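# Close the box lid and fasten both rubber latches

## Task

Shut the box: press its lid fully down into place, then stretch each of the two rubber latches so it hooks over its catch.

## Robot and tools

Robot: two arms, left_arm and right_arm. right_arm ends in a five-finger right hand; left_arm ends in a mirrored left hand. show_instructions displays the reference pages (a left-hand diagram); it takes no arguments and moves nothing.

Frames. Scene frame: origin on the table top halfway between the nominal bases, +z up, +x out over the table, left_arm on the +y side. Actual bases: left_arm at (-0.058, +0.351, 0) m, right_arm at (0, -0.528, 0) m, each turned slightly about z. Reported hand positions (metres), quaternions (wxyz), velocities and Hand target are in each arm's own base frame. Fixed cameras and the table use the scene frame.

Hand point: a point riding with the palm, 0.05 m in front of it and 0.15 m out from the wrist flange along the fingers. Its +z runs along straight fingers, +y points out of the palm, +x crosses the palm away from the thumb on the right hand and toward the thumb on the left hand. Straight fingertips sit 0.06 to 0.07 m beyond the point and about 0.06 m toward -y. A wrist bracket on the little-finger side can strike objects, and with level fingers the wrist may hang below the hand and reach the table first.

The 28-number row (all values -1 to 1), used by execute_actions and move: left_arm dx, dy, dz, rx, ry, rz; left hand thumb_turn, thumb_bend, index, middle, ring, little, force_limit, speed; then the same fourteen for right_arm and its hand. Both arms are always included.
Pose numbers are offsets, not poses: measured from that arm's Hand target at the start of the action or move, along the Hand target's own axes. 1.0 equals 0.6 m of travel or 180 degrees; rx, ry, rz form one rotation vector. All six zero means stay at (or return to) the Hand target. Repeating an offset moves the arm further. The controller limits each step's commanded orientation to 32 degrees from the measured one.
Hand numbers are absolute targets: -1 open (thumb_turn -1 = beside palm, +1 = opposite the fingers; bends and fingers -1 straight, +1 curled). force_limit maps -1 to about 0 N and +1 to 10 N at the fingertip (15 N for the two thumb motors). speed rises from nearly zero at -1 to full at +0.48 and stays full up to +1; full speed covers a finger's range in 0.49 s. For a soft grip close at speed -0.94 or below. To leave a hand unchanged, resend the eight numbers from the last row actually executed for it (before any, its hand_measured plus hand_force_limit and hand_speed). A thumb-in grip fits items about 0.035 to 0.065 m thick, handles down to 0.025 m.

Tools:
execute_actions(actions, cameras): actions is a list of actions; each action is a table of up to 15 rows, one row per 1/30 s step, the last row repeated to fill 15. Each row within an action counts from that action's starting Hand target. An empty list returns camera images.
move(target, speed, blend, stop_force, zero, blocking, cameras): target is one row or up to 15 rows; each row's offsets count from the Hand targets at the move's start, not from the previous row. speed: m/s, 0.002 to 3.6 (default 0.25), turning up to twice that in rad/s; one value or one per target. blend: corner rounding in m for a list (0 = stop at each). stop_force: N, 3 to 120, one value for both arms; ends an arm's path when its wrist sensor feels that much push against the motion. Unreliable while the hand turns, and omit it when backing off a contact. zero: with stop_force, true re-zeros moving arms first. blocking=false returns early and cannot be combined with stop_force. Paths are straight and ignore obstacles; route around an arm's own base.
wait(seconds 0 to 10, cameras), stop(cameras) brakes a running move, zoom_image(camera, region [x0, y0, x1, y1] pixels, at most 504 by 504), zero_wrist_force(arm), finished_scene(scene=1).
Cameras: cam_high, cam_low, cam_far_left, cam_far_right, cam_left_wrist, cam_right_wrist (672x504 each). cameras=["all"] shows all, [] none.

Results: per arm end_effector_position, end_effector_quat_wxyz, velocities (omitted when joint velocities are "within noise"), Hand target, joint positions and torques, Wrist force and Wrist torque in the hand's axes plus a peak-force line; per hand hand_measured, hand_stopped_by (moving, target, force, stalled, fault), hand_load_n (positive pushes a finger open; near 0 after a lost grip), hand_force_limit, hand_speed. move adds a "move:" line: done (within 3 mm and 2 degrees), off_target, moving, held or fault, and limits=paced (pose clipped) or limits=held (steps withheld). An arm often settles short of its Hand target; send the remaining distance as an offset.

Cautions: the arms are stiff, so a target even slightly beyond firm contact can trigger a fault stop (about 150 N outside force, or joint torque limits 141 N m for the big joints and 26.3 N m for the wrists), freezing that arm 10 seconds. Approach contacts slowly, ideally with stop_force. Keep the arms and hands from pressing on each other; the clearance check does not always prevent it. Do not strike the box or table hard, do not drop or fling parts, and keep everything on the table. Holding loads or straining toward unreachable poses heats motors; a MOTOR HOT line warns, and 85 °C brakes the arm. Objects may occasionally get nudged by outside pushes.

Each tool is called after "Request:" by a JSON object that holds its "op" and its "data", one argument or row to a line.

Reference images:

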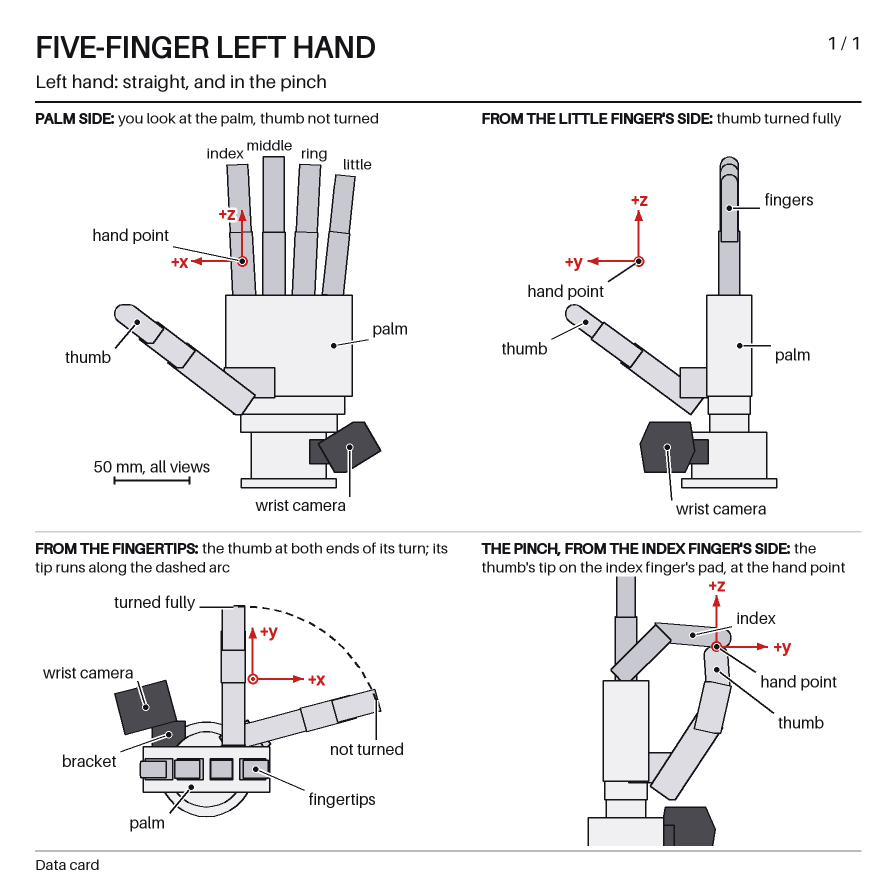

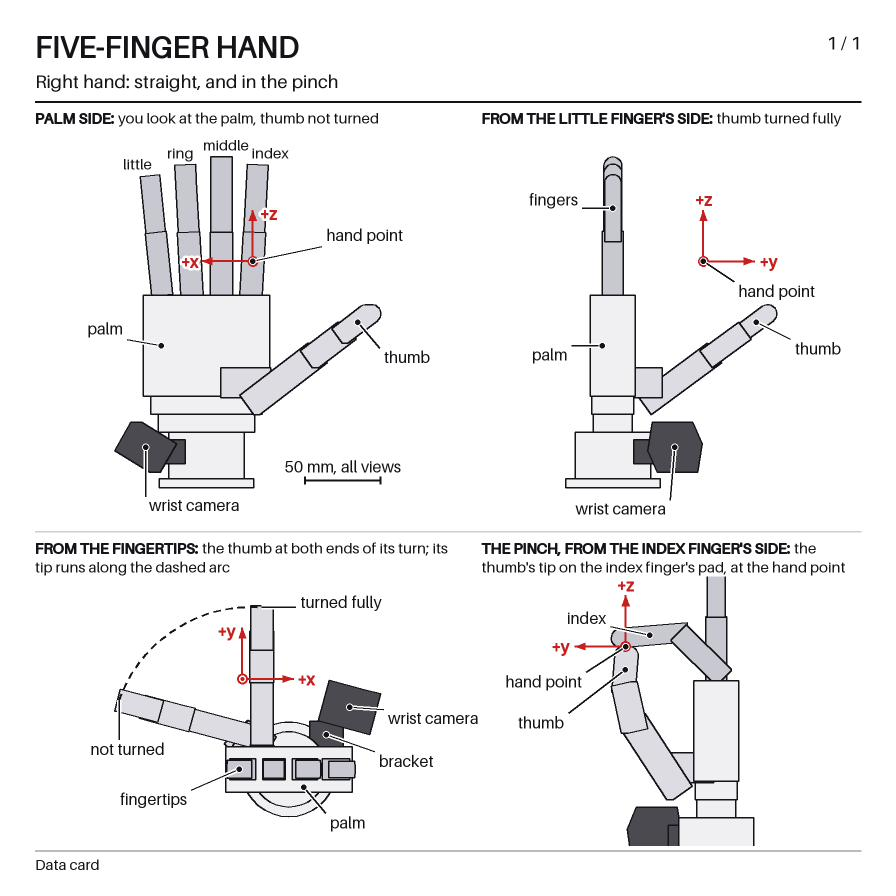

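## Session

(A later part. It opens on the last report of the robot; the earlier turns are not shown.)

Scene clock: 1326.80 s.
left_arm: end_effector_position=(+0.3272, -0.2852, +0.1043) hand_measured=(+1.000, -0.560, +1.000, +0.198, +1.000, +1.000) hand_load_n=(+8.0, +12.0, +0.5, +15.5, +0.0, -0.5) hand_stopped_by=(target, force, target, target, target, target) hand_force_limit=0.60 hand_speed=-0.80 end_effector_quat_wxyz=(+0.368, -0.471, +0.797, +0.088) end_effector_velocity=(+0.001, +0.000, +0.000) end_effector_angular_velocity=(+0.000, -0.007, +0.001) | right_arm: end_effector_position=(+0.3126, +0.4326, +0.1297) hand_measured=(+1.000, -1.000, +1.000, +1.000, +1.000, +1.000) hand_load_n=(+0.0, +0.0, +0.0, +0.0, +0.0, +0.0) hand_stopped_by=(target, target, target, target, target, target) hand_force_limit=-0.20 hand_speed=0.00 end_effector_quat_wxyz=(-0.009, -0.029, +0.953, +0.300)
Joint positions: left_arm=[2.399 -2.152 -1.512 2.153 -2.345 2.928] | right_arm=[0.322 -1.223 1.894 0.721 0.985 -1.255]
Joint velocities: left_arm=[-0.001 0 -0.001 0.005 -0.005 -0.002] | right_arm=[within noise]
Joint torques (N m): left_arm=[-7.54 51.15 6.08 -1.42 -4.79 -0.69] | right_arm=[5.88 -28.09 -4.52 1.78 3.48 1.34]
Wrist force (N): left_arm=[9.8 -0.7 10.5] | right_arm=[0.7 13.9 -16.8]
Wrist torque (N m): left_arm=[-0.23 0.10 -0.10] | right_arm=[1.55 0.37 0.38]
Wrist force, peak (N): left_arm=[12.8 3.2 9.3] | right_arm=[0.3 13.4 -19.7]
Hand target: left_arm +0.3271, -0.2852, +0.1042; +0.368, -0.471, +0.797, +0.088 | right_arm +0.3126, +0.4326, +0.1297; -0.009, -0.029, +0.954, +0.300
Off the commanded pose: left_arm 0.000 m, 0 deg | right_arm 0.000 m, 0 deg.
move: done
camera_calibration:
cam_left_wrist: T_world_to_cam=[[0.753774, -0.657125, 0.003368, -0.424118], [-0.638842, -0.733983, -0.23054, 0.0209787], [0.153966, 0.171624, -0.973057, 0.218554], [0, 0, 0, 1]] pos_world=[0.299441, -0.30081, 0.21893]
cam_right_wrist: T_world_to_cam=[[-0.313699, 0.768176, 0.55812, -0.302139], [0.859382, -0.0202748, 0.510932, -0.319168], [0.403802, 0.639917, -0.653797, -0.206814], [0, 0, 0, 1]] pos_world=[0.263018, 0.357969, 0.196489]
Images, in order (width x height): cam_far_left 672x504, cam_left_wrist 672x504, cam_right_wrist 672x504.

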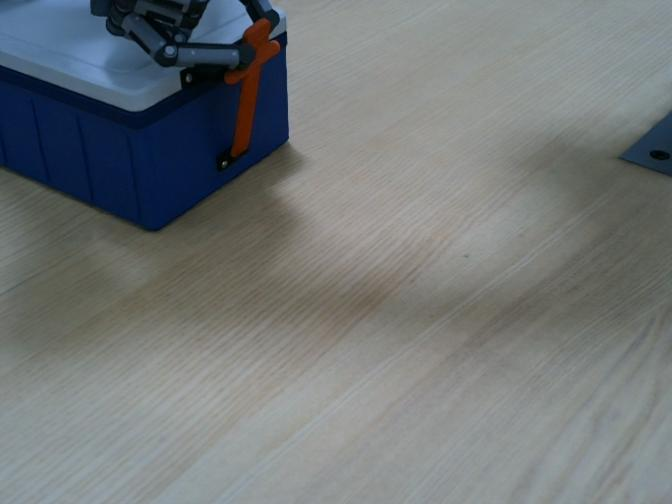

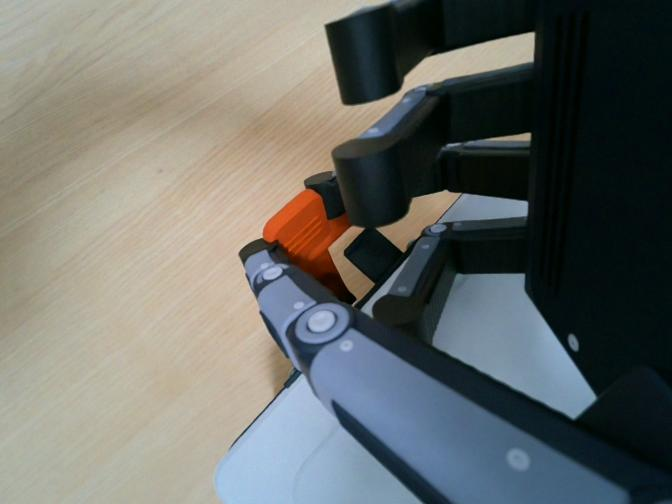

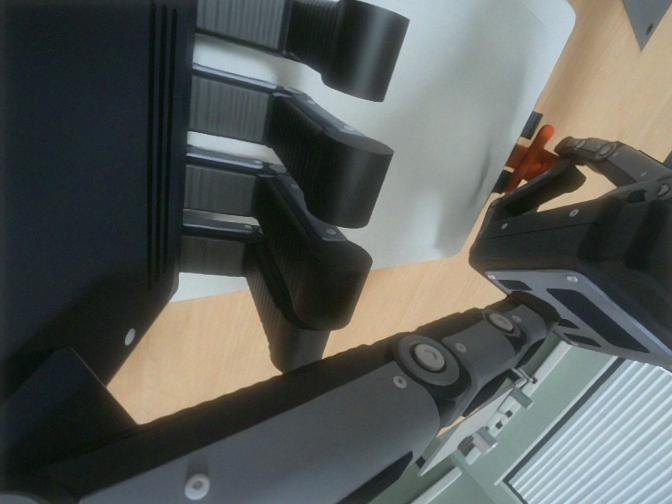

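Request:
{"op": "move", "data": {
  "target": [-0.0018,-0.0082,-0.0092,0.0035,-0.0126,-0.0152,1,-0.2,1,0.2,1,1,0.6,-0.8,0,-0.0004,0.0006,0,0,0,1,-1,1,1,1,1,-0.2,0],
  "speed": 0.02,
  "cameras": ["cam_left_wrist","cam_far_left","cam_right_wrist"]
}}

Request:
{"op": "zoom_image", "data": {
  "camera": "cam_far_left",
  "region": [160, 0, 340, 180]
}}

Request:
{"op": "zoom_image", "data": {
  "camera": "cam_right_wrist",
  "region": [440, 80, 600, 240]
}}

Scene clock: 1359.77 s.
left_arm: end_effector_position=(+0.3287, -0.2899, +0.1099) hand_measured=(+1.000, -0.560, +1.000, +0.198, +1.000, +1.000) hand_load_n=(+10.0, +12.0, +0.0, +17.0, +0.0, +0.0) hand_stopped_by=(target, force, target, target, target, target) hand_force_limit=0.60 hand_speed=-0.80 end_effector_quat_wxyz=(+0.388, -0.486, +0.779, +0.084) | right_arm: end_effector_position=(+0.3126, +0.4326, +0.1292) hand_measured=(+1.000, -1.000, +1.000, +1.000, +1.000, +1.000) hand_load_n=(-0.5, +0.0, +0.0, +0.0, +0.0, +0.5) hand_stopped_by=(target, target, target, target, target, target) hand_force_limit=-0.20 hand_speed=0.00 end_effector_quat_wxyz=(-0.009, -0.029, +0.953, +0.300)
Joint positions: left_arm=[2.38 -2.163 -1.496 2.129 -2.387 2.853] | right_arm=[0.322 -1.222 1.895 0.72 0.985 -1.255]
Joint torques (N m): left_arm=[-0.46 43.24 26.19 -6.08 -2.95 2.35] | right_arm=[7.76 -2.45 7.46 -4.21 3.93 1.21]
Wrist force (N): left_arm=[14.1 2.1 13.7] | right_arm=[-0.6 23.3 -49.0]
Wrist torque (N m): left_arm=[-0.10 0.09 -0.10] | right_arm=[3.88 1.45 0.59]
Wrist force, peak (N): left_arm=[14.1 2.1 13.7] | right_arm=[-0.7 24.2 -49.6]
Hand target: left_arm +0.3287, -0.2899, +0.1099; +0.388, -0.486, +0.779, +0.084 | right_arm +0.3126, +0.4326, +0.1292; -0.009, -0.029, +0.954, +0.300
Off the commanded pose: left_arm 0.000 m, 0 deg | right_arm 0.000 m, 0 deg.
move: done
camera_calibration:
cam_left_wrist: T_world_to_cam=[[0.77509, -0.630563, 0.0403221, -0.431685], [-0.599776, -0.754318, -0.266972, 0.00513902], [0.198758, 0.182743, -0.96286, 0.212069], [0, 0, 0, 1]] pos_world=[0.295527, -0.307083, 0.222972]
cam_right_wrist: T_world_to_cam=[[-0.313633, 0.768174, 0.558161, -0.301941], [0.859406, -0.0203346, 0.510889, -0.31894], [0.403802, 0.639918, -0.653796, -0.207076], [0, 0, 0, 1]] pos_world=[0.263018, 0.357969, 0.196089]
Images, in order (width x height): cam_far_left 672x504, cam_left_wrist 672x504, cam_right_wrist 672x504.

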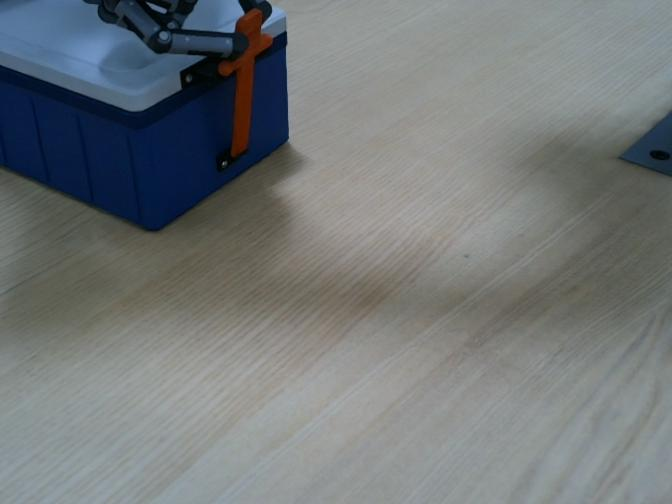

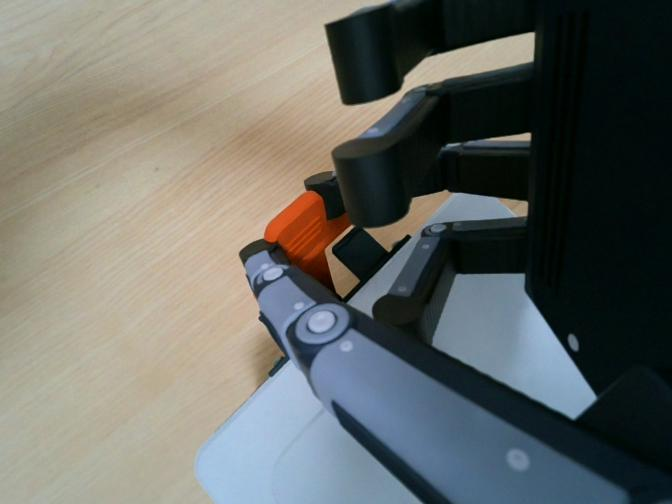

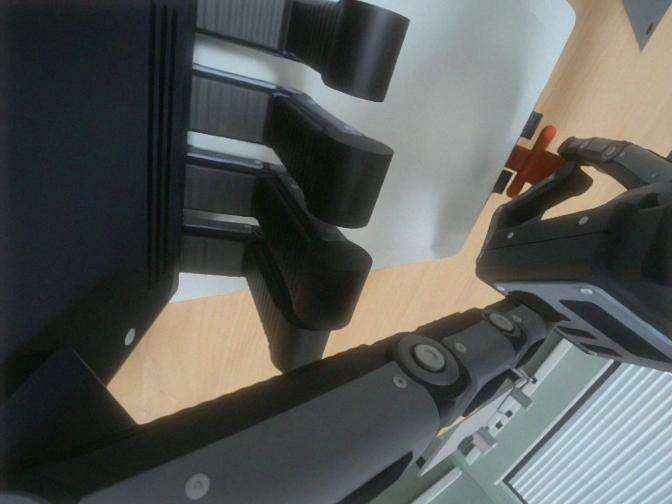

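Scaled by 2.800 from the camera's 672x504 image, which has a finer 960x720 frame.

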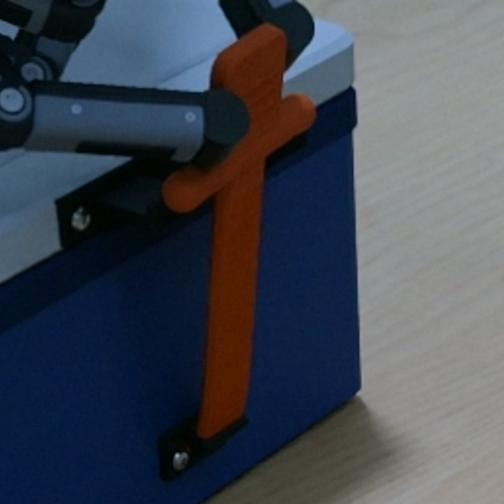

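Scaled by 3.150 from the camera's 672x504 image, which has a finer 960x720 frame.

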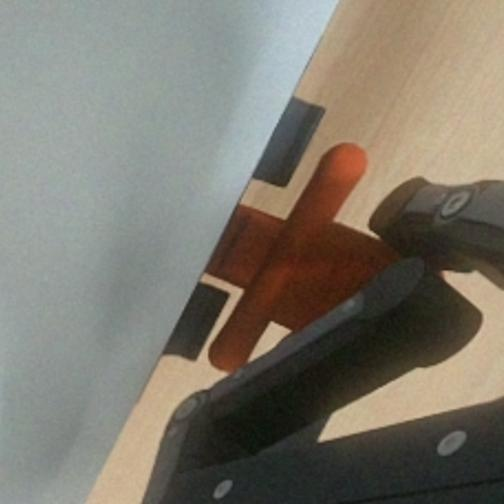

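Request:
{"op": "move", "data": {
  "target": [
    [0.0028,-0.0047,-0.0047,0,0,0,1,-0.2,1,0.2,1,1,0.6,-0.8,0,0.0001,-0.0002,0,0,0,1,-1,1,1,1,1,-0.2,0],
    [0.0155,-0.0158,-0.0135,0,0,0,1,-0.2,1,0.2,1,1,0.6,-0.8,0,0.0001,-0.0002,0,0,0,1,-1,1,1,1,1,-0.2,0]
  ],
  "speed": 0.02,
  "blend": [0.002,0],
  "cameras": ["cam_left_wrist","cam_far_left","cam_right_wrist"]
}}

Request:
{"op": "zoom_image", "data": {
  "camera": "cam_far_left",
  "region": [160, 0, 340, 180]
}}

Request:
{"op": "zoom_image", "data": {
  "camera": "cam_right_wrist",
  "region": [440, 80, 600, 240]
}}

Scene clock: 1372.40 s.
left_arm: end_effector_position=(+0.3301, -0.3054, +0.1114) hand_measured=(+1.000, -0.560, +1.000, +0.198, +1.000, +1.000) hand_load_n=(+9.5, +12.5, +0.0, +18.0, +0.0, +0.0) hand_stopped_by=(target, force, target, target, target, target) hand_force_limit=0.60 hand_speed=-0.80 end_effector_quat_wxyz=(+0.388, -0.485, +0.779, +0.084) | right_arm: end_effector_position=(+0.3125, +0.4326, +0.1293) hand_measured=(+1.000, -1.000, +1.000, +1.000, +1.000, +1.000) hand_load_n=(+0.0, -0.5, +0.5, +0.0, +0.0, +0.0) hand_stopped_by=(target, target, target, target, target, target) hand_force_limit=-0.20 hand_speed=0.00 end_effector_quat_wxyz=(-0.009, -0.029, +0.954, +0.300)
Joint positions: left_arm=[2.359 -2.194 -1.445 2.087 -2.388 2.823] | right_arm=[0.322 -1.223 1.895 0.72 0.985 -1.255]
Joint torques (N m): left_arm=[4.67 64.33 8.75 -2.29 -5 2.11] | right_arm=[-5.48 -21.8 -13.9 1 4.49 -1.59]
Wrist force (N): left_arm=[12.3 4.1 15.1] | right_arm=[-1.6 21.3 -40.2]
Wrist torque (N m): left_arm=[0.02 0.11 -0.11] | right_arm=[3.26 1.20 0.46]
Wrist force, peak (N): left_arm=[14.3 2.9 14.6] | right_arm=[-1.3 24.3 -50.9]
Hand target: left_arm +0.3301, -0.3053, +0.1114; +0.388, -0.486, +0.779, +0.084 | right_arm +0.3126, +0.4326, +0.1294; -0.009, -0.029, +0.954, +0.300
Off the commanded pose: left_arm 0.000 m, 0 deg | right_arm 0.000 m, 0 deg.
move: done
camera_calibration:
cam_left_wrist: T_world_to_cam=[[0.77501, -0.630679, 0.0400413, -0.442555], [-0.599975, -0.754218, -0.266804, -0.0052581], [0.198468, 0.182752, -0.962919, 0.216172], [0, 0, 0, 1]] pos_world=[0.296927, -0.322582, 0.224473]
cam_right_wrist: T_world_to_cam=[[-0.313699, 0.768176, 0.55812, -0.301972], [0.859382, -0.0202748, 0.510932, -0.319015], [0.403802, 0.639917, -0.653797, -0.20701], [0, 0, 0, 1]] pos_world=[0.263018, 0.357969, 0.196189]
Images, in order (width x height): cam_far_left 672x504, cam_left_wrist 672x504, cam_right_wrist 672x504.

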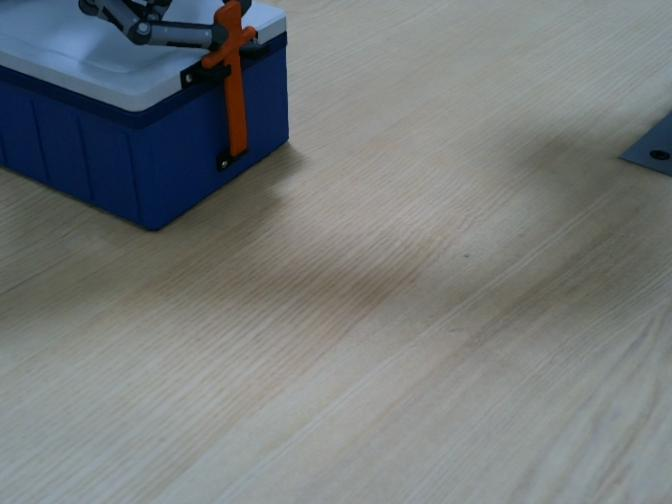

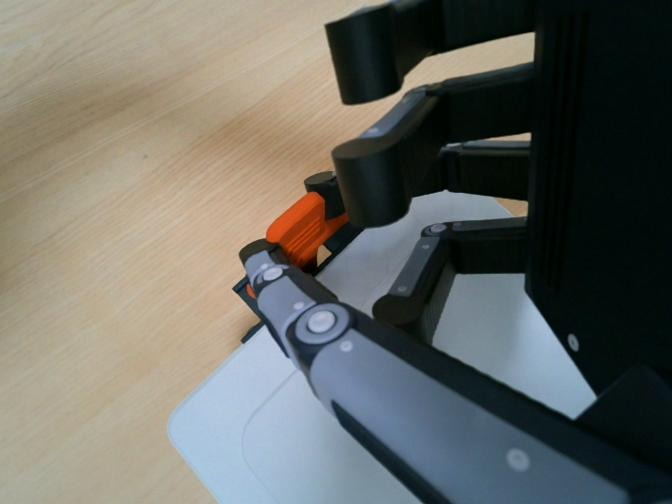

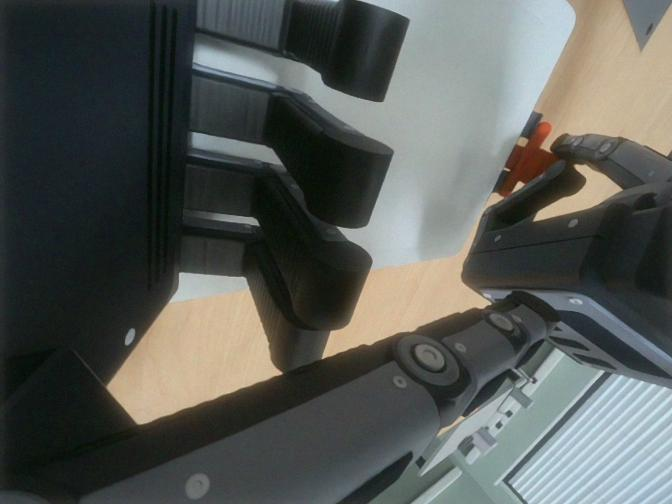

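Scaled by 2.800 from the camera's 672x504 image, which has a finer 960x720 frame.

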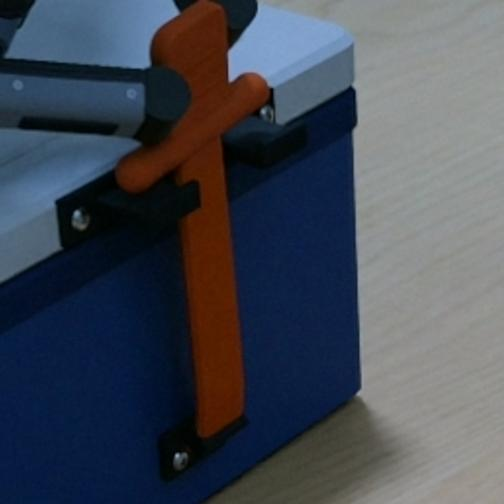

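Scaled by 3.150 from the camera's 672x504 image, which has a finer 960x720 frame.

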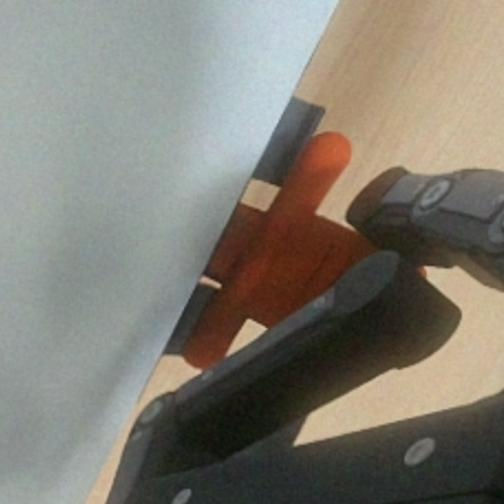

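Request:
{"op": "move", "data": {
  "target": [0.0086,0.0031,0.0086,0,0,0,1,-0.2,1,0.2,1,1,0.6,-0.8,0,0.0001,-0.0002,0,0,0,1,-1,1,1,1,1,-0.2,0],
  "speed": 0.02,
  "cameras": ["cam_left_wrist","cam_far_left","cam_right_wrist"]
}}

Request:
{"op": "zoom_image", "data": {
  "camera": "cam_far_left",
  "region": [160, 0, 340, 180]
}}

Request:
{"op": "zoom_image", "data": {
  "camera": "cam_right_wrist",
  "region": [440, 80, 600, 240]
}}

Scene clock: 1380.20 s.
left_arm: end_effector_position=(+0.3301, -0.3052, +0.1038) hand_measured=(+1.000, -0.562, +1.000, +0.198, +1.000, +1.000) hand_load_n=(+4.5, +23.5, +0.0, +7.0, +0.0, +0.0) hand_stopped_by=(target, force, target, target, target, target) hand_force_limit=0.60 hand_speed=-0.80 end_effector_quat_wxyz=(+0.388, -0.486, +0.779, +0.084) | right_arm: end_effector_position=(+0.3125, +0.4326, +0.1295) hand_measured=(+1.000, -1.000, +1.000, +1.000, +1.000, +1.000) hand_load_n=(+0.0, -0.5, +0.0, +0.0, +0.0, +0.5) hand_stopped_by=(target, target, target, target, target, target) hand_force_limit=-0.20 hand_speed=0.00 end_effector_quat_wxyz=(-0.009, -0.029, +0.954, +0.300)
Joint positions: left_arm=[2.359 -2.202 -1.452 2.103 -2.388 2.823] | right_arm=[0.322 -1.223 1.894 0.72 0.985 -1.255]
Joint torques (N m): left_arm=[6.87 41.79 14.57 0.28 -2.05 0.98] | right_arm=[-6.34 -25.89 -18.2 1.61 2.63 -1.47]
Wrist force (N): left_arm=[-2.5 5.8 -3.4] | right_arm=[-0.5 18.8 -29.1]
Wrist torque (N m): left_arm=[-0.16 -0.03 -0.02] | right_arm=[2.48 0.85 0.47]
Wrist force, peak (N): left_arm=[12.6 4.3 15.3] | right_arm=[-1.8 22.2 -40.8]
Hand target: left_arm +0.3301, -0.3053, +0.1039; +0.388, -0.486, +0.779, +0.084 | right_arm +0.3126, +0.4326, +0.1295; -0.009, -0.029, +0.954, +0.300
Off the commanded pose: left_arm 0.000 m, 0 deg | right_arm 0.000 m, 0 deg.
move: done
camera_calibration:
cam_left_wrist: T_world_to_cam=[[0.775078, -0.630588, 0.0401534, -0.442136], [-0.599855, -0.754295, -0.266858, -0.00721106], [0.198565, 0.18275, -0.962899, 0.208686], [0, 0, 0, 1]] pos_world=[0.296927, -0.322383, 0.216773]
cam_right_wrist: T_world_to_cam=[[-0.313667, 0.768226, 0.55807, -0.302044], [0.859381, -0.0202774, 0.510933, -0.319065], [0.403828, 0.639858, -0.653838, -0.206922], [0, 0, 0, 1]] pos_world=[0.263018, 0.357969, 0.196289]
Images, in order (width x height): cam_far_left 672x504, cam_left_wrist 672x504, cam_right_wrist 672x504.

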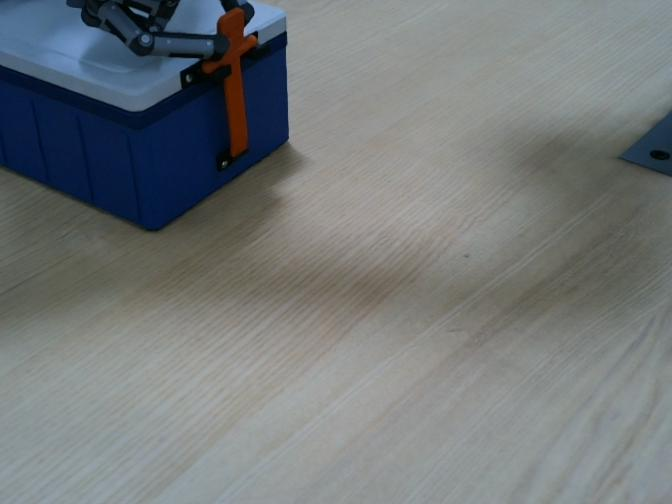

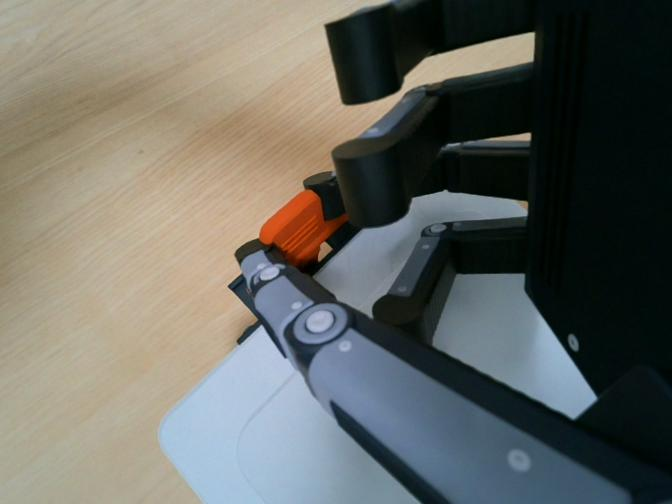

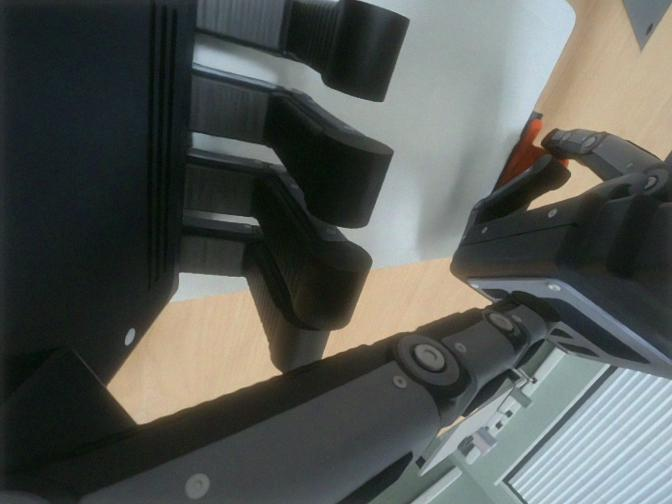

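Scaled by 2.800 from the camera's 672x504 image, which has a finer 960x720 frame.

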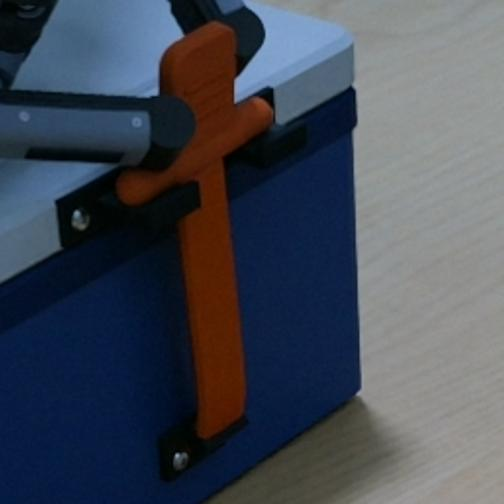

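Scaled by 3.150 from the camera's 672x504 image, which has a finer 960x720 frame.

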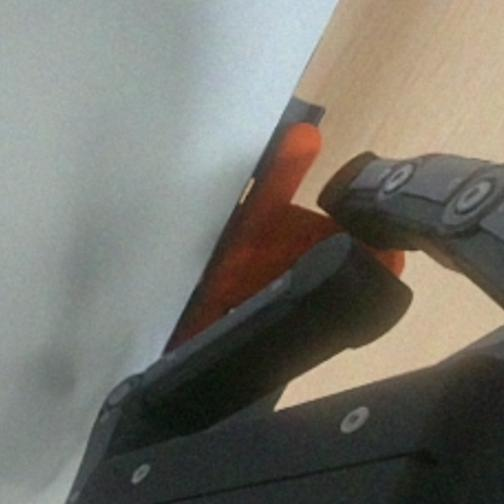

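Request:
{"op": "move", "data": {
  "target": [
    [-0.0016,-0.0006,-0.0016,0,0,0,1,-0.2,1,0.2,1,1,0.6,-0.8,0,0.0001,-0.0002,0,0,0,1,-1,1,1,1,1,-0.2,0],
    [-0.0016,-0.0006,-0.0016,0,0,0,1,-1,1,0.2,1,1,0.6,-0.5,0,0.0001,-0.0002,0,0,0,1,-1,1,1,1,1,-0.2,0]
  ],
  "speed": 0.02,
  "cameras": ["cam_left_wrist","cam_far_left","cam_right_wrist"]
}}

Request:
{"op": "zoom_image", "data": {
  "camera": "cam_far_left",
  "region": [160, 0, 340, 180]
}}

Request:
{"op": "zoom_image", "data": {
  "camera": "cam_right_wrist",
  "region": [440, 80, 600, 240]
}}

Scene clock: 1386.83 s.
left_arm: end_effector_position=(+0.3301, -0.3053, +0.1053) hand_measured=(+1.000, -1.000, +1.000, +0.200, +1.000, +1.000) hand_load_n=(+0.5, +0.0, +0.0, +3.0, +0.0, +0.0) hand_stopped_by=(target, target, target, target, target, target) hand_force_limit=0.60 hand_speed=-0.50 end_effector_quat_wxyz=(+0.388, -0.486, +0.779, +0.084) | right_arm: end_effector_position=(+0.3126, +0.4326, +0.1296) hand_measured=(+1.000, -1.000, +1.000, +1.000, +1.000, +1.000) hand_load_n=(+0.0, +0.0, +0.0, +0.5, +0.0, +0.0) hand_stopped_by=(target, target, target, target, target, target) hand_force_limit=-0.20 hand_speed=0.00 end_effector_quat_wxyz=(-0.009, -0.029, +0.954, +0.300)
Joint positions: left_arm=[2.359 -2.201 -1.451 2.1 -2.388 2.823] | right_arm=[0.322 -1.223 1.894 0.721 0.985 -1.256]
Joint torques (N m): left_arm=[2.96 53 23.19 -1.74 -0.4 -0.14] | right_arm=[-6.18 -30.47 -21.22 2.55 -0.24 -1.53]
Wrist force (N): left_arm=[0.9 -3.5 5.9] | right_arm=[0.1 15.5 -18.7]
Wrist torque (N m): left_arm=[-0.41 0.15 0.15] | right_arm=[1.72 0.47 0.42]
Wrist force, peak (N): left_arm=[4.2 -0.8 8.6] | right_arm=[-0.6 19.4 -29.6]
Hand target: left_arm +0.3301, -0.3053, +0.1053; +0.388, -0.486, +0.779, +0.084 | right_arm +0.3126, +0.4326, +0.1296; -0.009, -0.029, +0.954, +0.300
Off the commanded pose: left_arm 0.000 m, 0 deg | right_arm 0.000 m, 0 deg.
move: done
camera_calibration:
cam_left_wrist: T_world_to_cam=[[0.775067, -0.630599, 0.0402141, -0.442354], [-0.599869, -0.75431, -0.266785, -0.0068158], [0.198568, 0.182653, -0.962917, 0.210197], [0, 0, 0, 1]] pos_world=[0.297027, -0.322482, 0.218373]
cam_right_wrist: T_world_to_cam=[[-0.313699, 0.768176, 0.55812, -0.302007], [0.859382, -0.0202748, 0.510932, -0.319119], [0.403802, 0.639917, -0.653797, -0.206815], [0, 0, 0, 1]] pos_world=[0.263018, 0.357869, 0.196389]
Images, in order (width x height): cam_far_left 672x504, cam_left_wrist 672x504, cam_right_wrist 672x504.

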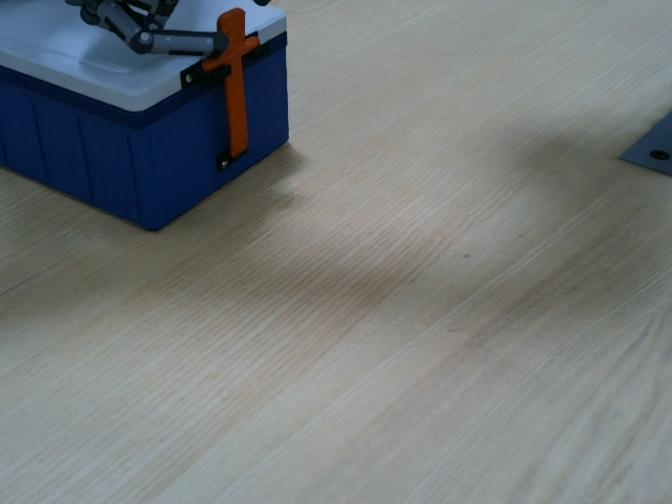

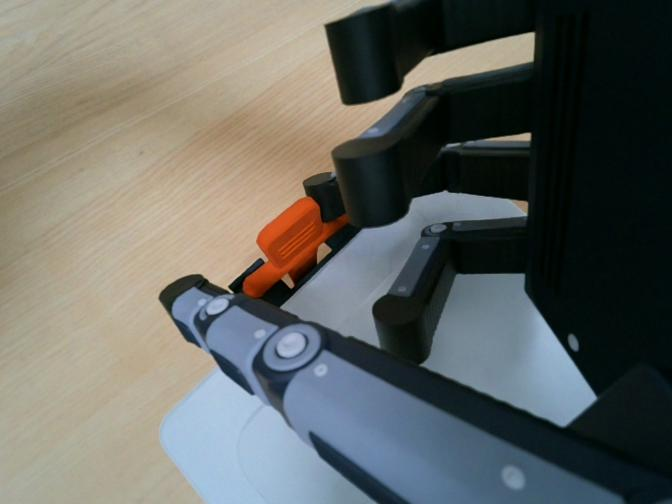

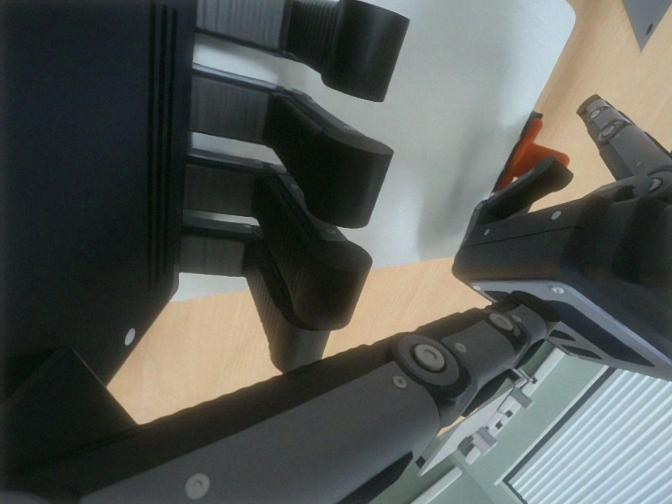

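Scaled by 2.800 from the camera's 672x504 image, which has a finer 960x720 frame.

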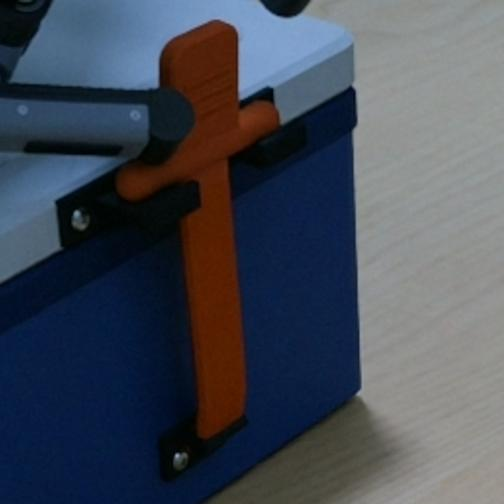

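Scaled by 3.150 from the camera's 672x504 image, which has a finer 960x720 frame.

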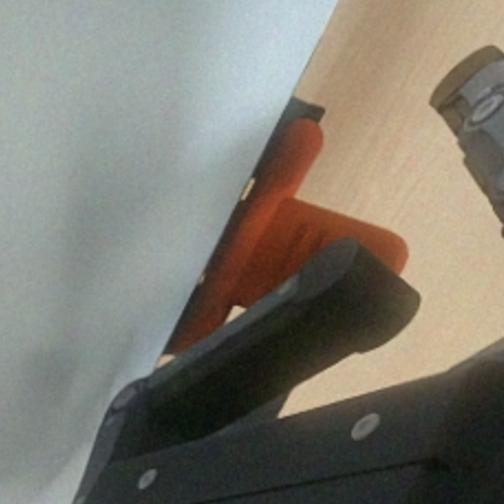

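Request:
{"op": "move", "data": {
  "target": [
    [-0.0053,-0.0085,0.0033,0,0,0,1,-1,1,0.2,1,1,0.6,-0.5,0,0.0001,-0.0002,0,0,0,1,-1,1,1,1,1,-0.2,0],
    [-0.061,-0.0308,-0.0497,0,0,0,1,-1,1,0.2,1,1,0.6,-0.5,0,0.0001,-0.0002,0,0,0,1,-1,1,1,1,1,-0.2,0]
  ],
  "speed": 0.06,
  "cameras": ["cam_left_wrist","cam_far_left","cam_right_wrist"]
}}

Request:
{"op": "zoom_image", "data": {
  "camera": "cam_far_left",
  "region": [160, 0, 340, 180]
}}

Scene clock: 1394.03 s.
left_arm: end_effector_position=(+0.3381, -0.3047, +0.1555) hand_measured=(+1.000, -1.000, +1.000, +0.200, +1.000, +1.000) hand_load_n=(+0.0, +0.0, +0.0, +0.0, +0.0, +0.0) hand_stopped_by=(target, target, target, target, target, target) hand_force_limit=0.60 hand_speed=-0.50 end_effector_quat_wxyz=(+0.388, -0.486, +0.779, +0.084) | right_arm: end_effector_position=(+0.3126, +0.4325, +0.1298) hand_measured=(+1.000, -1.000, +1.000, +1.000, +1.000, +1.000) hand_load_n=(+0.0, +0.0, +0.0, +0.0, +0.0, +0.0) hand_stopped_by=(target, target, target, target, target, target) hand_force_limit=-0.20 hand_speed=0.00 end_effector_quat_wxyz=(-0.009, -0.029, +0.954, +0.300)
Joint positions: left_arm=[2.371 -2.155 -1.383 1.999 -2.387 2.841] | right_arm=[0.322 -1.223 1.894 0.721 0.985 -1.256]
Joint torques (N m): left_arm=[3.55 34.31 6.56 0.35 0.38 -0.35] | right_arm=[-7.74 -34.17 -22.99 3.32 -1 -1.46]
Wrist force (N): left_arm=[0.8 -1.3 4.1] | right_arm=[0.2 12.0 -10.0]
Wrist torque (N m): left_arm=[-0.37 0.15 0.03] | right_arm=[1.13 0.18 0.30]
Wrist force, peak (N): left_arm=[1.5 -3.5 6.1] | right_arm=[0.0 16.0 -19.3]
Hand target: left_arm +0.3380, -0.3046, +0.1553; +0.388, -0.486, +0.779, +0.084 | right_arm +0.3126, +0.4325, +0.1298; -0.009, -0.029, +0.954, +0.300
Off the commanded pose: left_arm 0.000 m, 0 deg | right_arm 0.000 m, 0 deg.
move: done
camera_calibration:
cam_left_wrist: T_world_to_cam=[[0.775011, -0.630649, 0.0404851, -0.450126], [-0.599874, -0.754316, -0.266756, 0.0118356], [0.198768, 0.182453, -0.962913, 0.256712], [0, 0, 0, 1]] pos_world=[0.304927, -0.321782, 0.268572]
cam_right_wrist: T_world_to_cam=[[-0.313699, 0.768176, 0.55812, -0.302118], [0.859382, -0.0202748, 0.510932, -0.319221], [0.403802, 0.639917, -0.653797, -0.206684], [0, 0, 0, 1]] pos_world=[0.263018, 0.357869, 0.196589]
Images, in order (width x height): cam_far_left 672x504, cam_left_wrist 672x504, cam_right_wrist 672x504.

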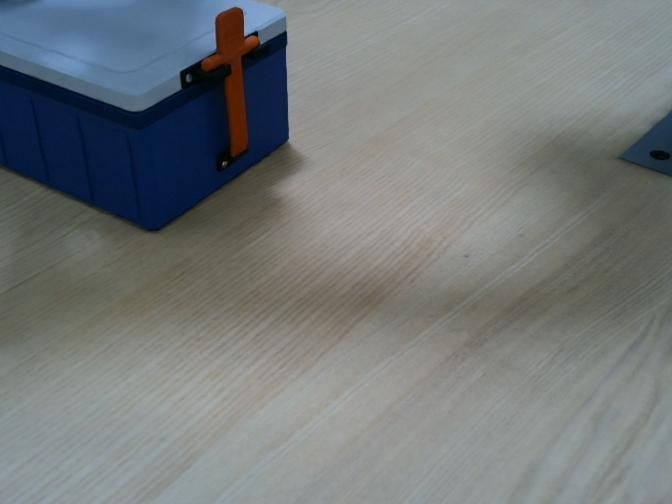

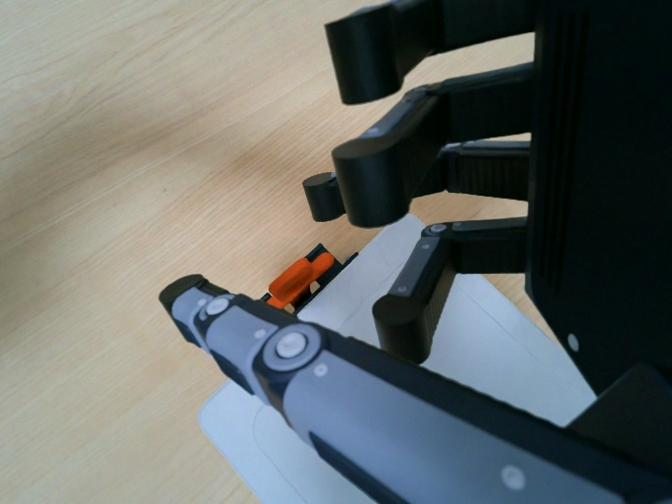

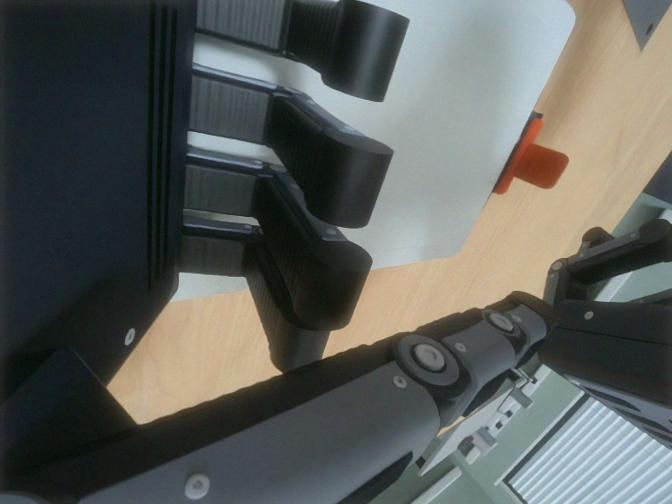

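Scaled by 2.800 from the camera's 672x504 image, which has a finer 960x720 frame.

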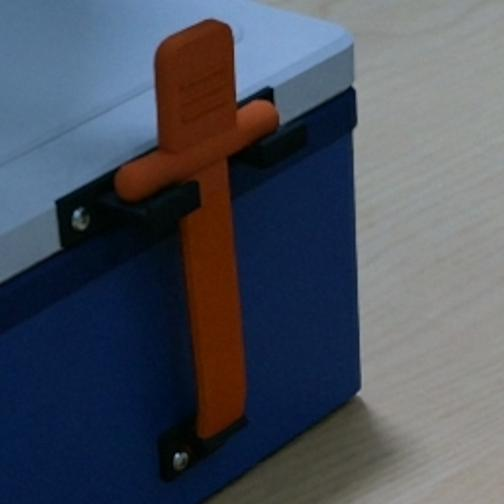

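Request:
{"op": "move", "data": {
  "target": [
    [-0.0572,-0.0205,-0.0572,0,0,0,1,-1,1,0.2,1,1,0.6,-0.5,0,0.0287,-0.041,0,0,0,1,-1,1,1,1,1,-0.2,0],
    [-0.2028,0.0652,-0.0153,0,0,0,1,-1,1,0.2,1,1,0.6,-0.5,0,-0.1363,-0.2992,0,0,0,1,-1,1,1,1,1,-0.2,0],
    [-0.3035,0.1257,0.015,0,0,0,1,-1,1,0.2,1,1,0.6,-0.5,0,-0.2687,-0.3715,0,0,0,1,-1,1,1,1,1,-0.2,0]
  ],
  "speed": [0.06,0.2,0.2],
  "blend": [0.01,0.03,0],
  "cameras": ["cam_high","cam_far_right","cam_far_left","cam_low"]
}}

Request:
{"op": "zoom_image", "data": {
  "camera": "cam_far_right",
  "region": [0, 20, 280, 350]
}}

Scene clock: 1444.00 s.
left_arm: end_effector_position=(+0.3221, -0.1355, +0.2556) hand_measured=(+1.000, -1.000, +1.000, +0.200, +1.000, +1.000) hand_load_n=(+0.0, +0.0, +0.0, +0.0, +0.0, +0.0) hand_stopped_by=(target, target, target, target, target, target) hand_force_limit=0.60 hand_speed=-0.50 end_effector_quat_wxyz=(+0.388, -0.486, +0.779, +0.084) | right_arm: end_effector_position=(+0.3283, +0.1733, +0.2202) hand_measured=(+1.000, -1.000, +1.000, +1.000, +1.000, +1.000) hand_load_n=(+0.0, +0.0, +0.0, +0.0, +0.0, +0.0) hand_stopped_by=(target, target, target, target, target, target) hand_force_limit=-0.20 hand_speed=0.00 end_effector_quat_wxyz=(-0.009, -0.029, +0.953, +0.300)
Joint positions: left_arm=[2.68 -1.7 -1.667 2.136 -2.329 3.272] | right_arm=[-0.512 -1.443 2.065 1.311 1.069 -2.237]
Joint torques (N m): left_arm=[3.88 26.13 30.81 -4.29 -2.82 1.06] | right_arm=[-8.29 -28.94 -24.2 1.07 -2.63 -1.28]
Wrist force (N): left_arm=[0.8 -1.6 4.0] | right_arm=[0.6 2.7 0.2]
Wrist torque (N m): left_arm=[-0.40 0.14 0.12] | right_arm=[0.29 -0.34 -0.16]
Wrist force, peak (N): left_arm=[1.6 -1.1 4.9] | right_arm=[-0.1 12.7 -11.2]
Hand target: left_arm +0.3221, -0.1354, +0.2556; +0.388, -0.486, +0.779, +0.084 | right_arm +0.3283, +0.1732, +0.2203; -0.009, -0.029, +0.954, +0.300
Off the commanded pose: left_arm 0.000 m, 0 deg | right_arm 0.000 m, 0 deg.
move: done
Images, in order (width x height): cam_high 672x504, cam_low 672x504, cam_far_left 672x504, cam_far_right 672x504.

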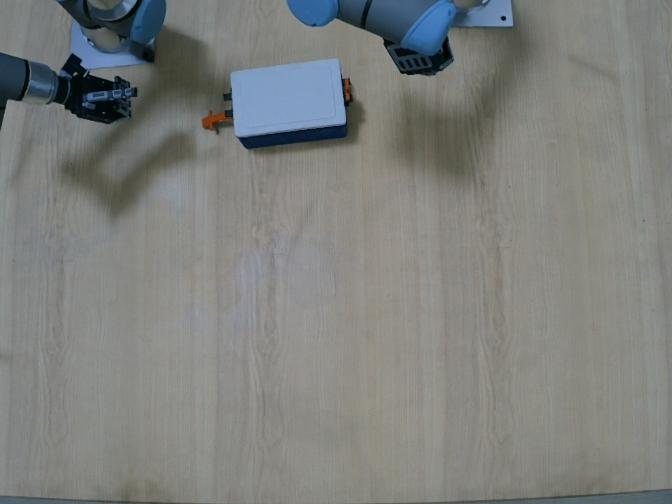

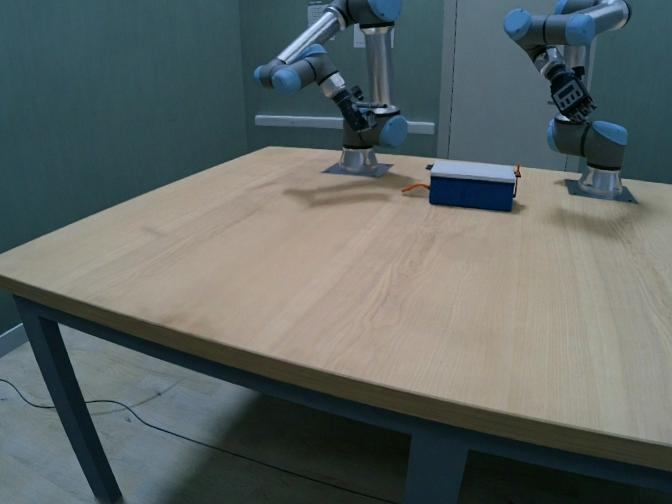

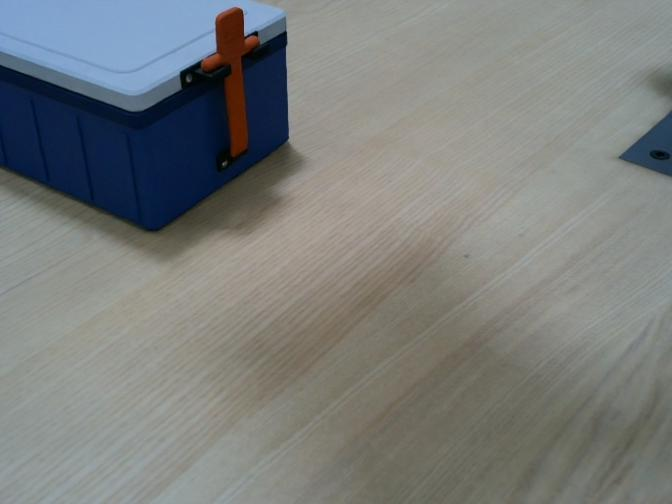

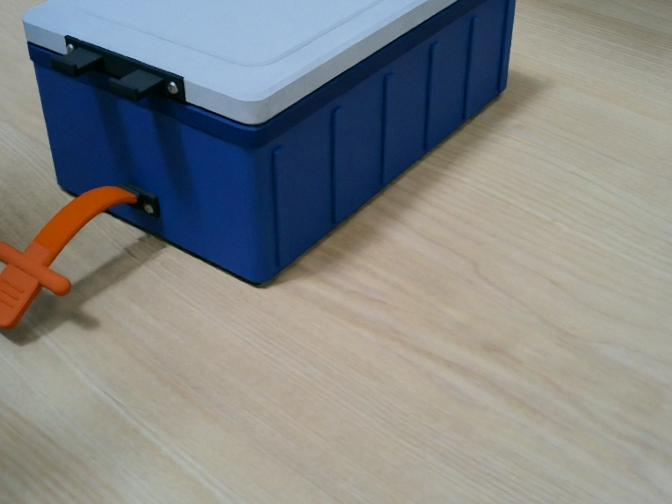

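Scaled by 1.527 from the camera's 672x504 image, which has a finer 960x720 frame.

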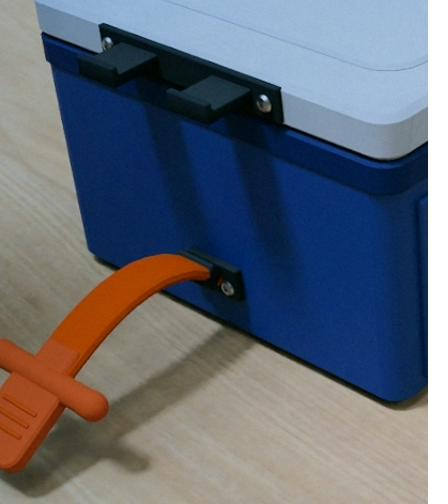

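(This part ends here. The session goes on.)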